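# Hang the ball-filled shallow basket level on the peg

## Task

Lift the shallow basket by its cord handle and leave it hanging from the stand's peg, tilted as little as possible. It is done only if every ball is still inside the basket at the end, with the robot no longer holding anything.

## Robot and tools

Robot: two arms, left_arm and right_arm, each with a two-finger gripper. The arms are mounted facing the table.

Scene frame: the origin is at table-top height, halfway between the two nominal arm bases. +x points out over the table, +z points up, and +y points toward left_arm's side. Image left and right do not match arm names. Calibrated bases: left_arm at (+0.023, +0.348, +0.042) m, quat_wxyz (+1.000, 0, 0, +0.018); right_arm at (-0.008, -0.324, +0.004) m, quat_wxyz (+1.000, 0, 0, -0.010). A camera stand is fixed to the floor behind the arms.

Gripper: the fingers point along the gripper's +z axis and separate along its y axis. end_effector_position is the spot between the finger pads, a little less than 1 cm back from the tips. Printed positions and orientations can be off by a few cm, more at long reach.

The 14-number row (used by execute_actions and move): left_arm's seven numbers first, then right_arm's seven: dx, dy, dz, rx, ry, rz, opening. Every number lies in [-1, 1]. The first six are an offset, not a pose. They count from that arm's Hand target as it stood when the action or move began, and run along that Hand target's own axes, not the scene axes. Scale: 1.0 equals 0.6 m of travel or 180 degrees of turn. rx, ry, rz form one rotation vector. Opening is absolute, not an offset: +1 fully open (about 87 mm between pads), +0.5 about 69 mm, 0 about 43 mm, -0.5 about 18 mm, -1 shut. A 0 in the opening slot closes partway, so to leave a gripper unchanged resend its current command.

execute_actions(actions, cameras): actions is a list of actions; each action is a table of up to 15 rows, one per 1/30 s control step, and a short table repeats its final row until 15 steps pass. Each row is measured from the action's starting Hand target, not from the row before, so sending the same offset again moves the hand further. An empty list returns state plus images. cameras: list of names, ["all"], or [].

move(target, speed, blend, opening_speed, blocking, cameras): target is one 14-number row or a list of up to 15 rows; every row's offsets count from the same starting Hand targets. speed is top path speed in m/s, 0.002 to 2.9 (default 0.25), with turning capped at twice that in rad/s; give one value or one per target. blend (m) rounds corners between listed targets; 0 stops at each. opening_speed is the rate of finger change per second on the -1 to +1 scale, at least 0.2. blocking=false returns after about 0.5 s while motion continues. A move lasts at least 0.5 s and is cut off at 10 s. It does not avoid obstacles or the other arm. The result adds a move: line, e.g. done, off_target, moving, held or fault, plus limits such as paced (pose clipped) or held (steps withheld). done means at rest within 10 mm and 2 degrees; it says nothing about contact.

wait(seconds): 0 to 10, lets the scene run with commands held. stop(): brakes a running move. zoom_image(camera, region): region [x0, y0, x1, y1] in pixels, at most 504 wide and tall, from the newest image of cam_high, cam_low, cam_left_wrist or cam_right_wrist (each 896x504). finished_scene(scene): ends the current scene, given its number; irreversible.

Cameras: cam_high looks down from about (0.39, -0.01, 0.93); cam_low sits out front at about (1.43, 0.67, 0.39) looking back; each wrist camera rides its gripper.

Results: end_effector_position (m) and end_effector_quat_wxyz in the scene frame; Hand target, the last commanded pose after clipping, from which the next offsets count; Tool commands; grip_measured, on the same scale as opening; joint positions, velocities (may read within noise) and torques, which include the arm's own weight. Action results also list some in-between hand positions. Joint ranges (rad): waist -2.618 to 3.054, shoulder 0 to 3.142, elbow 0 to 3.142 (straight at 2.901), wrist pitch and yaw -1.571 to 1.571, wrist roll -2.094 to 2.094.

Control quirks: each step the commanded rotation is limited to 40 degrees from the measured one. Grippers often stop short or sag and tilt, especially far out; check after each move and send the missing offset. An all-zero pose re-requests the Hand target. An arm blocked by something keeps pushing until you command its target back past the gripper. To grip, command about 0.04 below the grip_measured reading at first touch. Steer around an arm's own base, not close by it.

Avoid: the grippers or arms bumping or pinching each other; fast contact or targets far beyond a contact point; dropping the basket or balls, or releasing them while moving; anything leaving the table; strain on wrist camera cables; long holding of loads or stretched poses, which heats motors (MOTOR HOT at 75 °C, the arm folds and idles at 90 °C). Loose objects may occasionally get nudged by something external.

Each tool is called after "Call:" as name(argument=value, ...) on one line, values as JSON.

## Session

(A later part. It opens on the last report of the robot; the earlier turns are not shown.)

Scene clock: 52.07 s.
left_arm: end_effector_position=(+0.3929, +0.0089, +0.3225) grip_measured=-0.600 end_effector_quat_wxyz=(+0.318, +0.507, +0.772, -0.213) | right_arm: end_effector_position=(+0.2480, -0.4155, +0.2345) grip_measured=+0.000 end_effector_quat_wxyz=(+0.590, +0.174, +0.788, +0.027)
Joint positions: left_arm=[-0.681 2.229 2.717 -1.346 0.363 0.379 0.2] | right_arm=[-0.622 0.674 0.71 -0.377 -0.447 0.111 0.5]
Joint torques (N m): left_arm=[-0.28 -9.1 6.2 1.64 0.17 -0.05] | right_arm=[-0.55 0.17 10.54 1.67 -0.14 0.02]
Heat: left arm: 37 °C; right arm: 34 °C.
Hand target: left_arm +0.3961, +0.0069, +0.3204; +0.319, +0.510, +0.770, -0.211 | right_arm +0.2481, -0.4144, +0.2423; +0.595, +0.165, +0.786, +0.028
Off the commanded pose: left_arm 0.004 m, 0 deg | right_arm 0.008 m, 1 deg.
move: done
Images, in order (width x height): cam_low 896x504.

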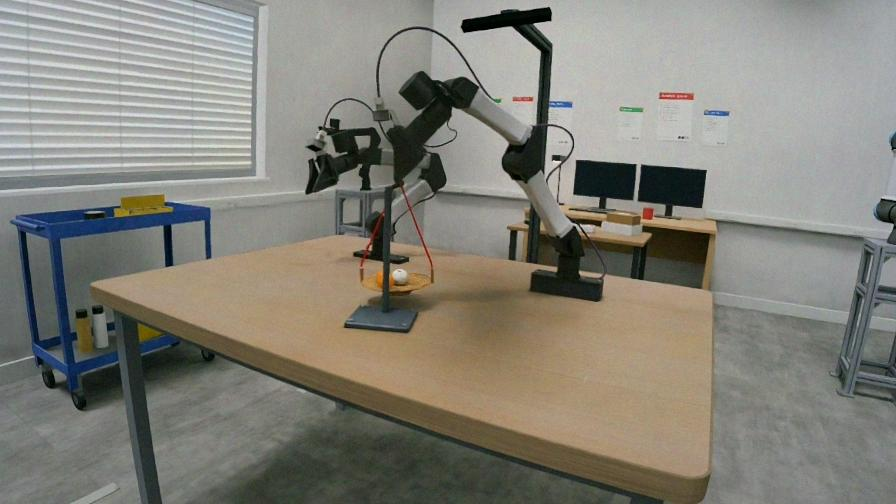

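Call:
move(target=[[0,0,0,0,0,0,-0.2,0,0,0,0,0,0,0],[-0.02,0,-0.2,0,0,0,-0.2,0,0,0,0,0,0,0]], speed=0.08, opening_speed=0.25)

Call:
wait(seconds=1.5, cameras=["cam_high","cam_low"])

Call:
zoom_image(camera="cam_low", region=[350, 230, 450, 290])

Call:
zoom_image(camera="cam_low", region=[380, 155, 430, 195])

Call:
zoom_image(camera="cam_high", region=[370, 210, 490, 340])

Scene clock: 56.17 s.
left_arm: end_effector_position=(+0.3738, +0.0715, +0.3942) grip_measured=-0.200 end_effector_quat_wxyz=(+0.366, +0.484, +0.764, -0.219) | right_arm: end_effector_position=(+0.2480, -0.4155, +0.2345) grip_measured=+0.000 end_effector_quat_wxyz=(+0.590, +0.174, +0.788, +0.027)
Joint positions: left_arm=[-0.573 2.114 2.849 -1.509 0.427 0.411 0.4] | right_arm=[-0.622 0.674 0.71 -0.377 -0.447 0.111 0.5]
Joint torques (N m): left_arm=[0.28 -11.48 5.12 1.67 0.36 -0.02] | right_arm=[-0.58 0.14 10.54 1.67 -0.14 0.02]
Heat: left arm: 37 °C; right arm: 35 °C.
Hand target: left_arm +0.3664, +0.0773, +0.4138; +0.319, +0.510, +0.771, -0.211 | right_arm +0.2481, -0.4144, +0.2423; +0.595, +0.165, +0.786, +0.028
Off the commanded pose: left_arm 0.022 m, 6 deg | right_arm 0.008 m, 1 deg.
elbow stopped short (left arm): the move would have taken joint 3 (elbow) straighter than the controller allows.
move: off_target (left_arm)

Scene clock: 57.67 s.
left_arm: end_effector_position=(+0.3737, +0.0715, +0.3941) grip_measured=-0.200 end_effector_quat_wxyz=(+0.365, +0.485, +0.764, -0.219) | right_arm: end_effector_position=(+0.2480, -0.4155, +0.2345) grip_measured=+0.000 end_effector_quat_wxyz=(+0.590, +0.174, +0.788, +0.027)
Joint positions: left_arm=[-0.573 2.114 2.849 -1.51 0.427 0.411 0.4] | right_arm=[-0.622 0.674 0.71 -0.377 -0.447 0.111 0.5]
Joint velocities: left_arm=[-0.002 -0.002 -0.012 0.037 -0.154 0.007 -0.011] | right_arm=[within noise]
Joint torques (N m): left_arm=[0.24 -11.38 5.14 1.67 0.31 -0.03] | right_arm=[-0.57 0.18 10.55 1.67 -0.14 0.02]
Heat: left arm: 37 °C; right arm: 35 °C.
Hand target: left_arm +0.3664, +0.0773, +0.4137; +0.319, +0.510, +0.771, -0.211 | right_arm +0.2481, -0.4144, +0.2423; +0.595, +0.165, +0.786, +0.028
Tool commands: left_gripper/opening=-0.2 right_gripper/opening=+0.0
Off the commanded pose: left_arm 0.022 m, 6 deg | right_arm 0.008 m, 1 deg.
wait: 1.50 s; at rest by 0.17 s
Images, in order (width x height): cam_high 896x504, cam_low 896x504.

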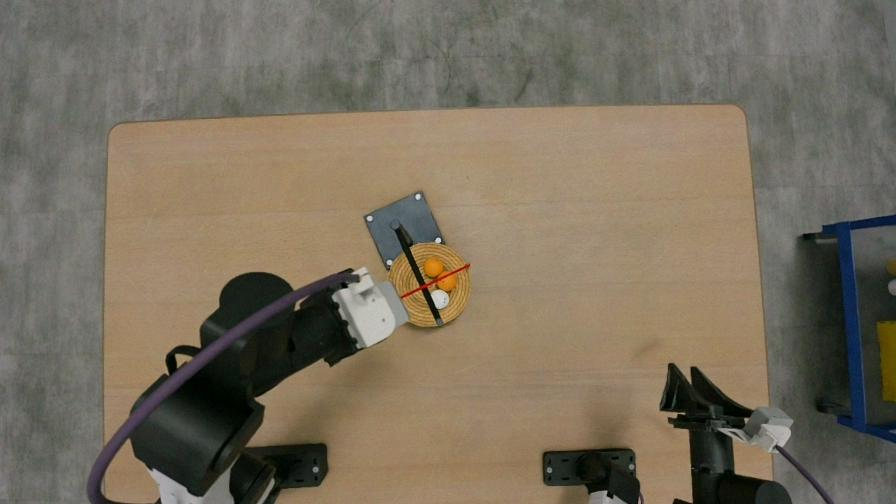

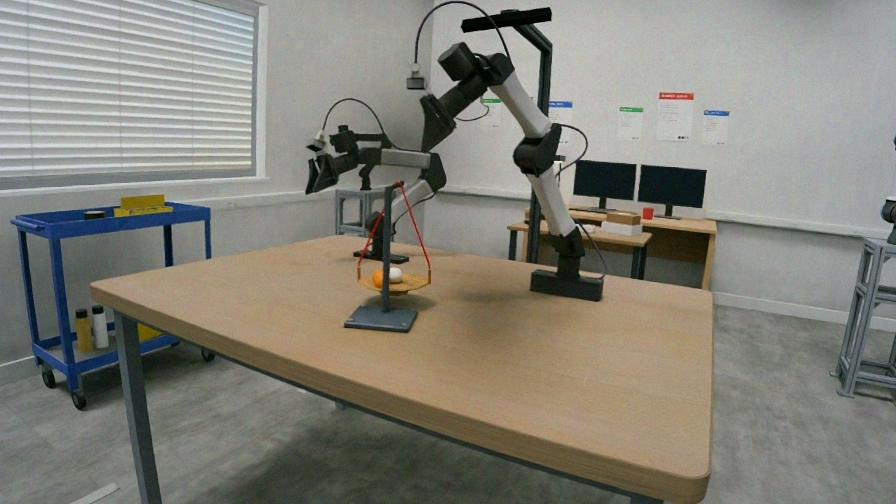

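Scaled by 5.040 from the camera's 896x504 image, which has a finer 1280x720 frame.

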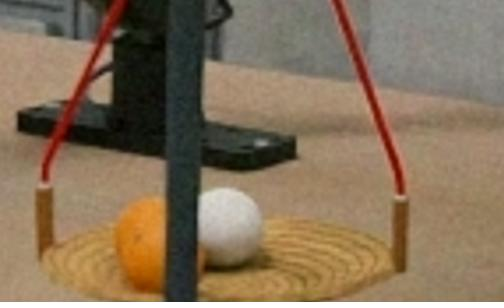

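Scaled by 10.080 from the camera's 896x504 image, which has a finer 1280x720 frame.

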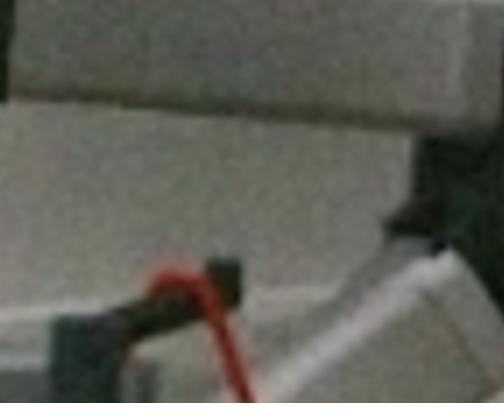

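Scaled by 3.877 from the camera's 896x504 image, which has a finer 1280x720 frame.

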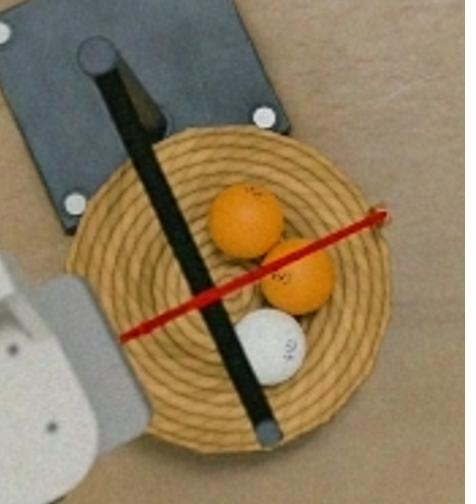

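Call:
finished_scene(scene=3)

The scene is finished: the task was done.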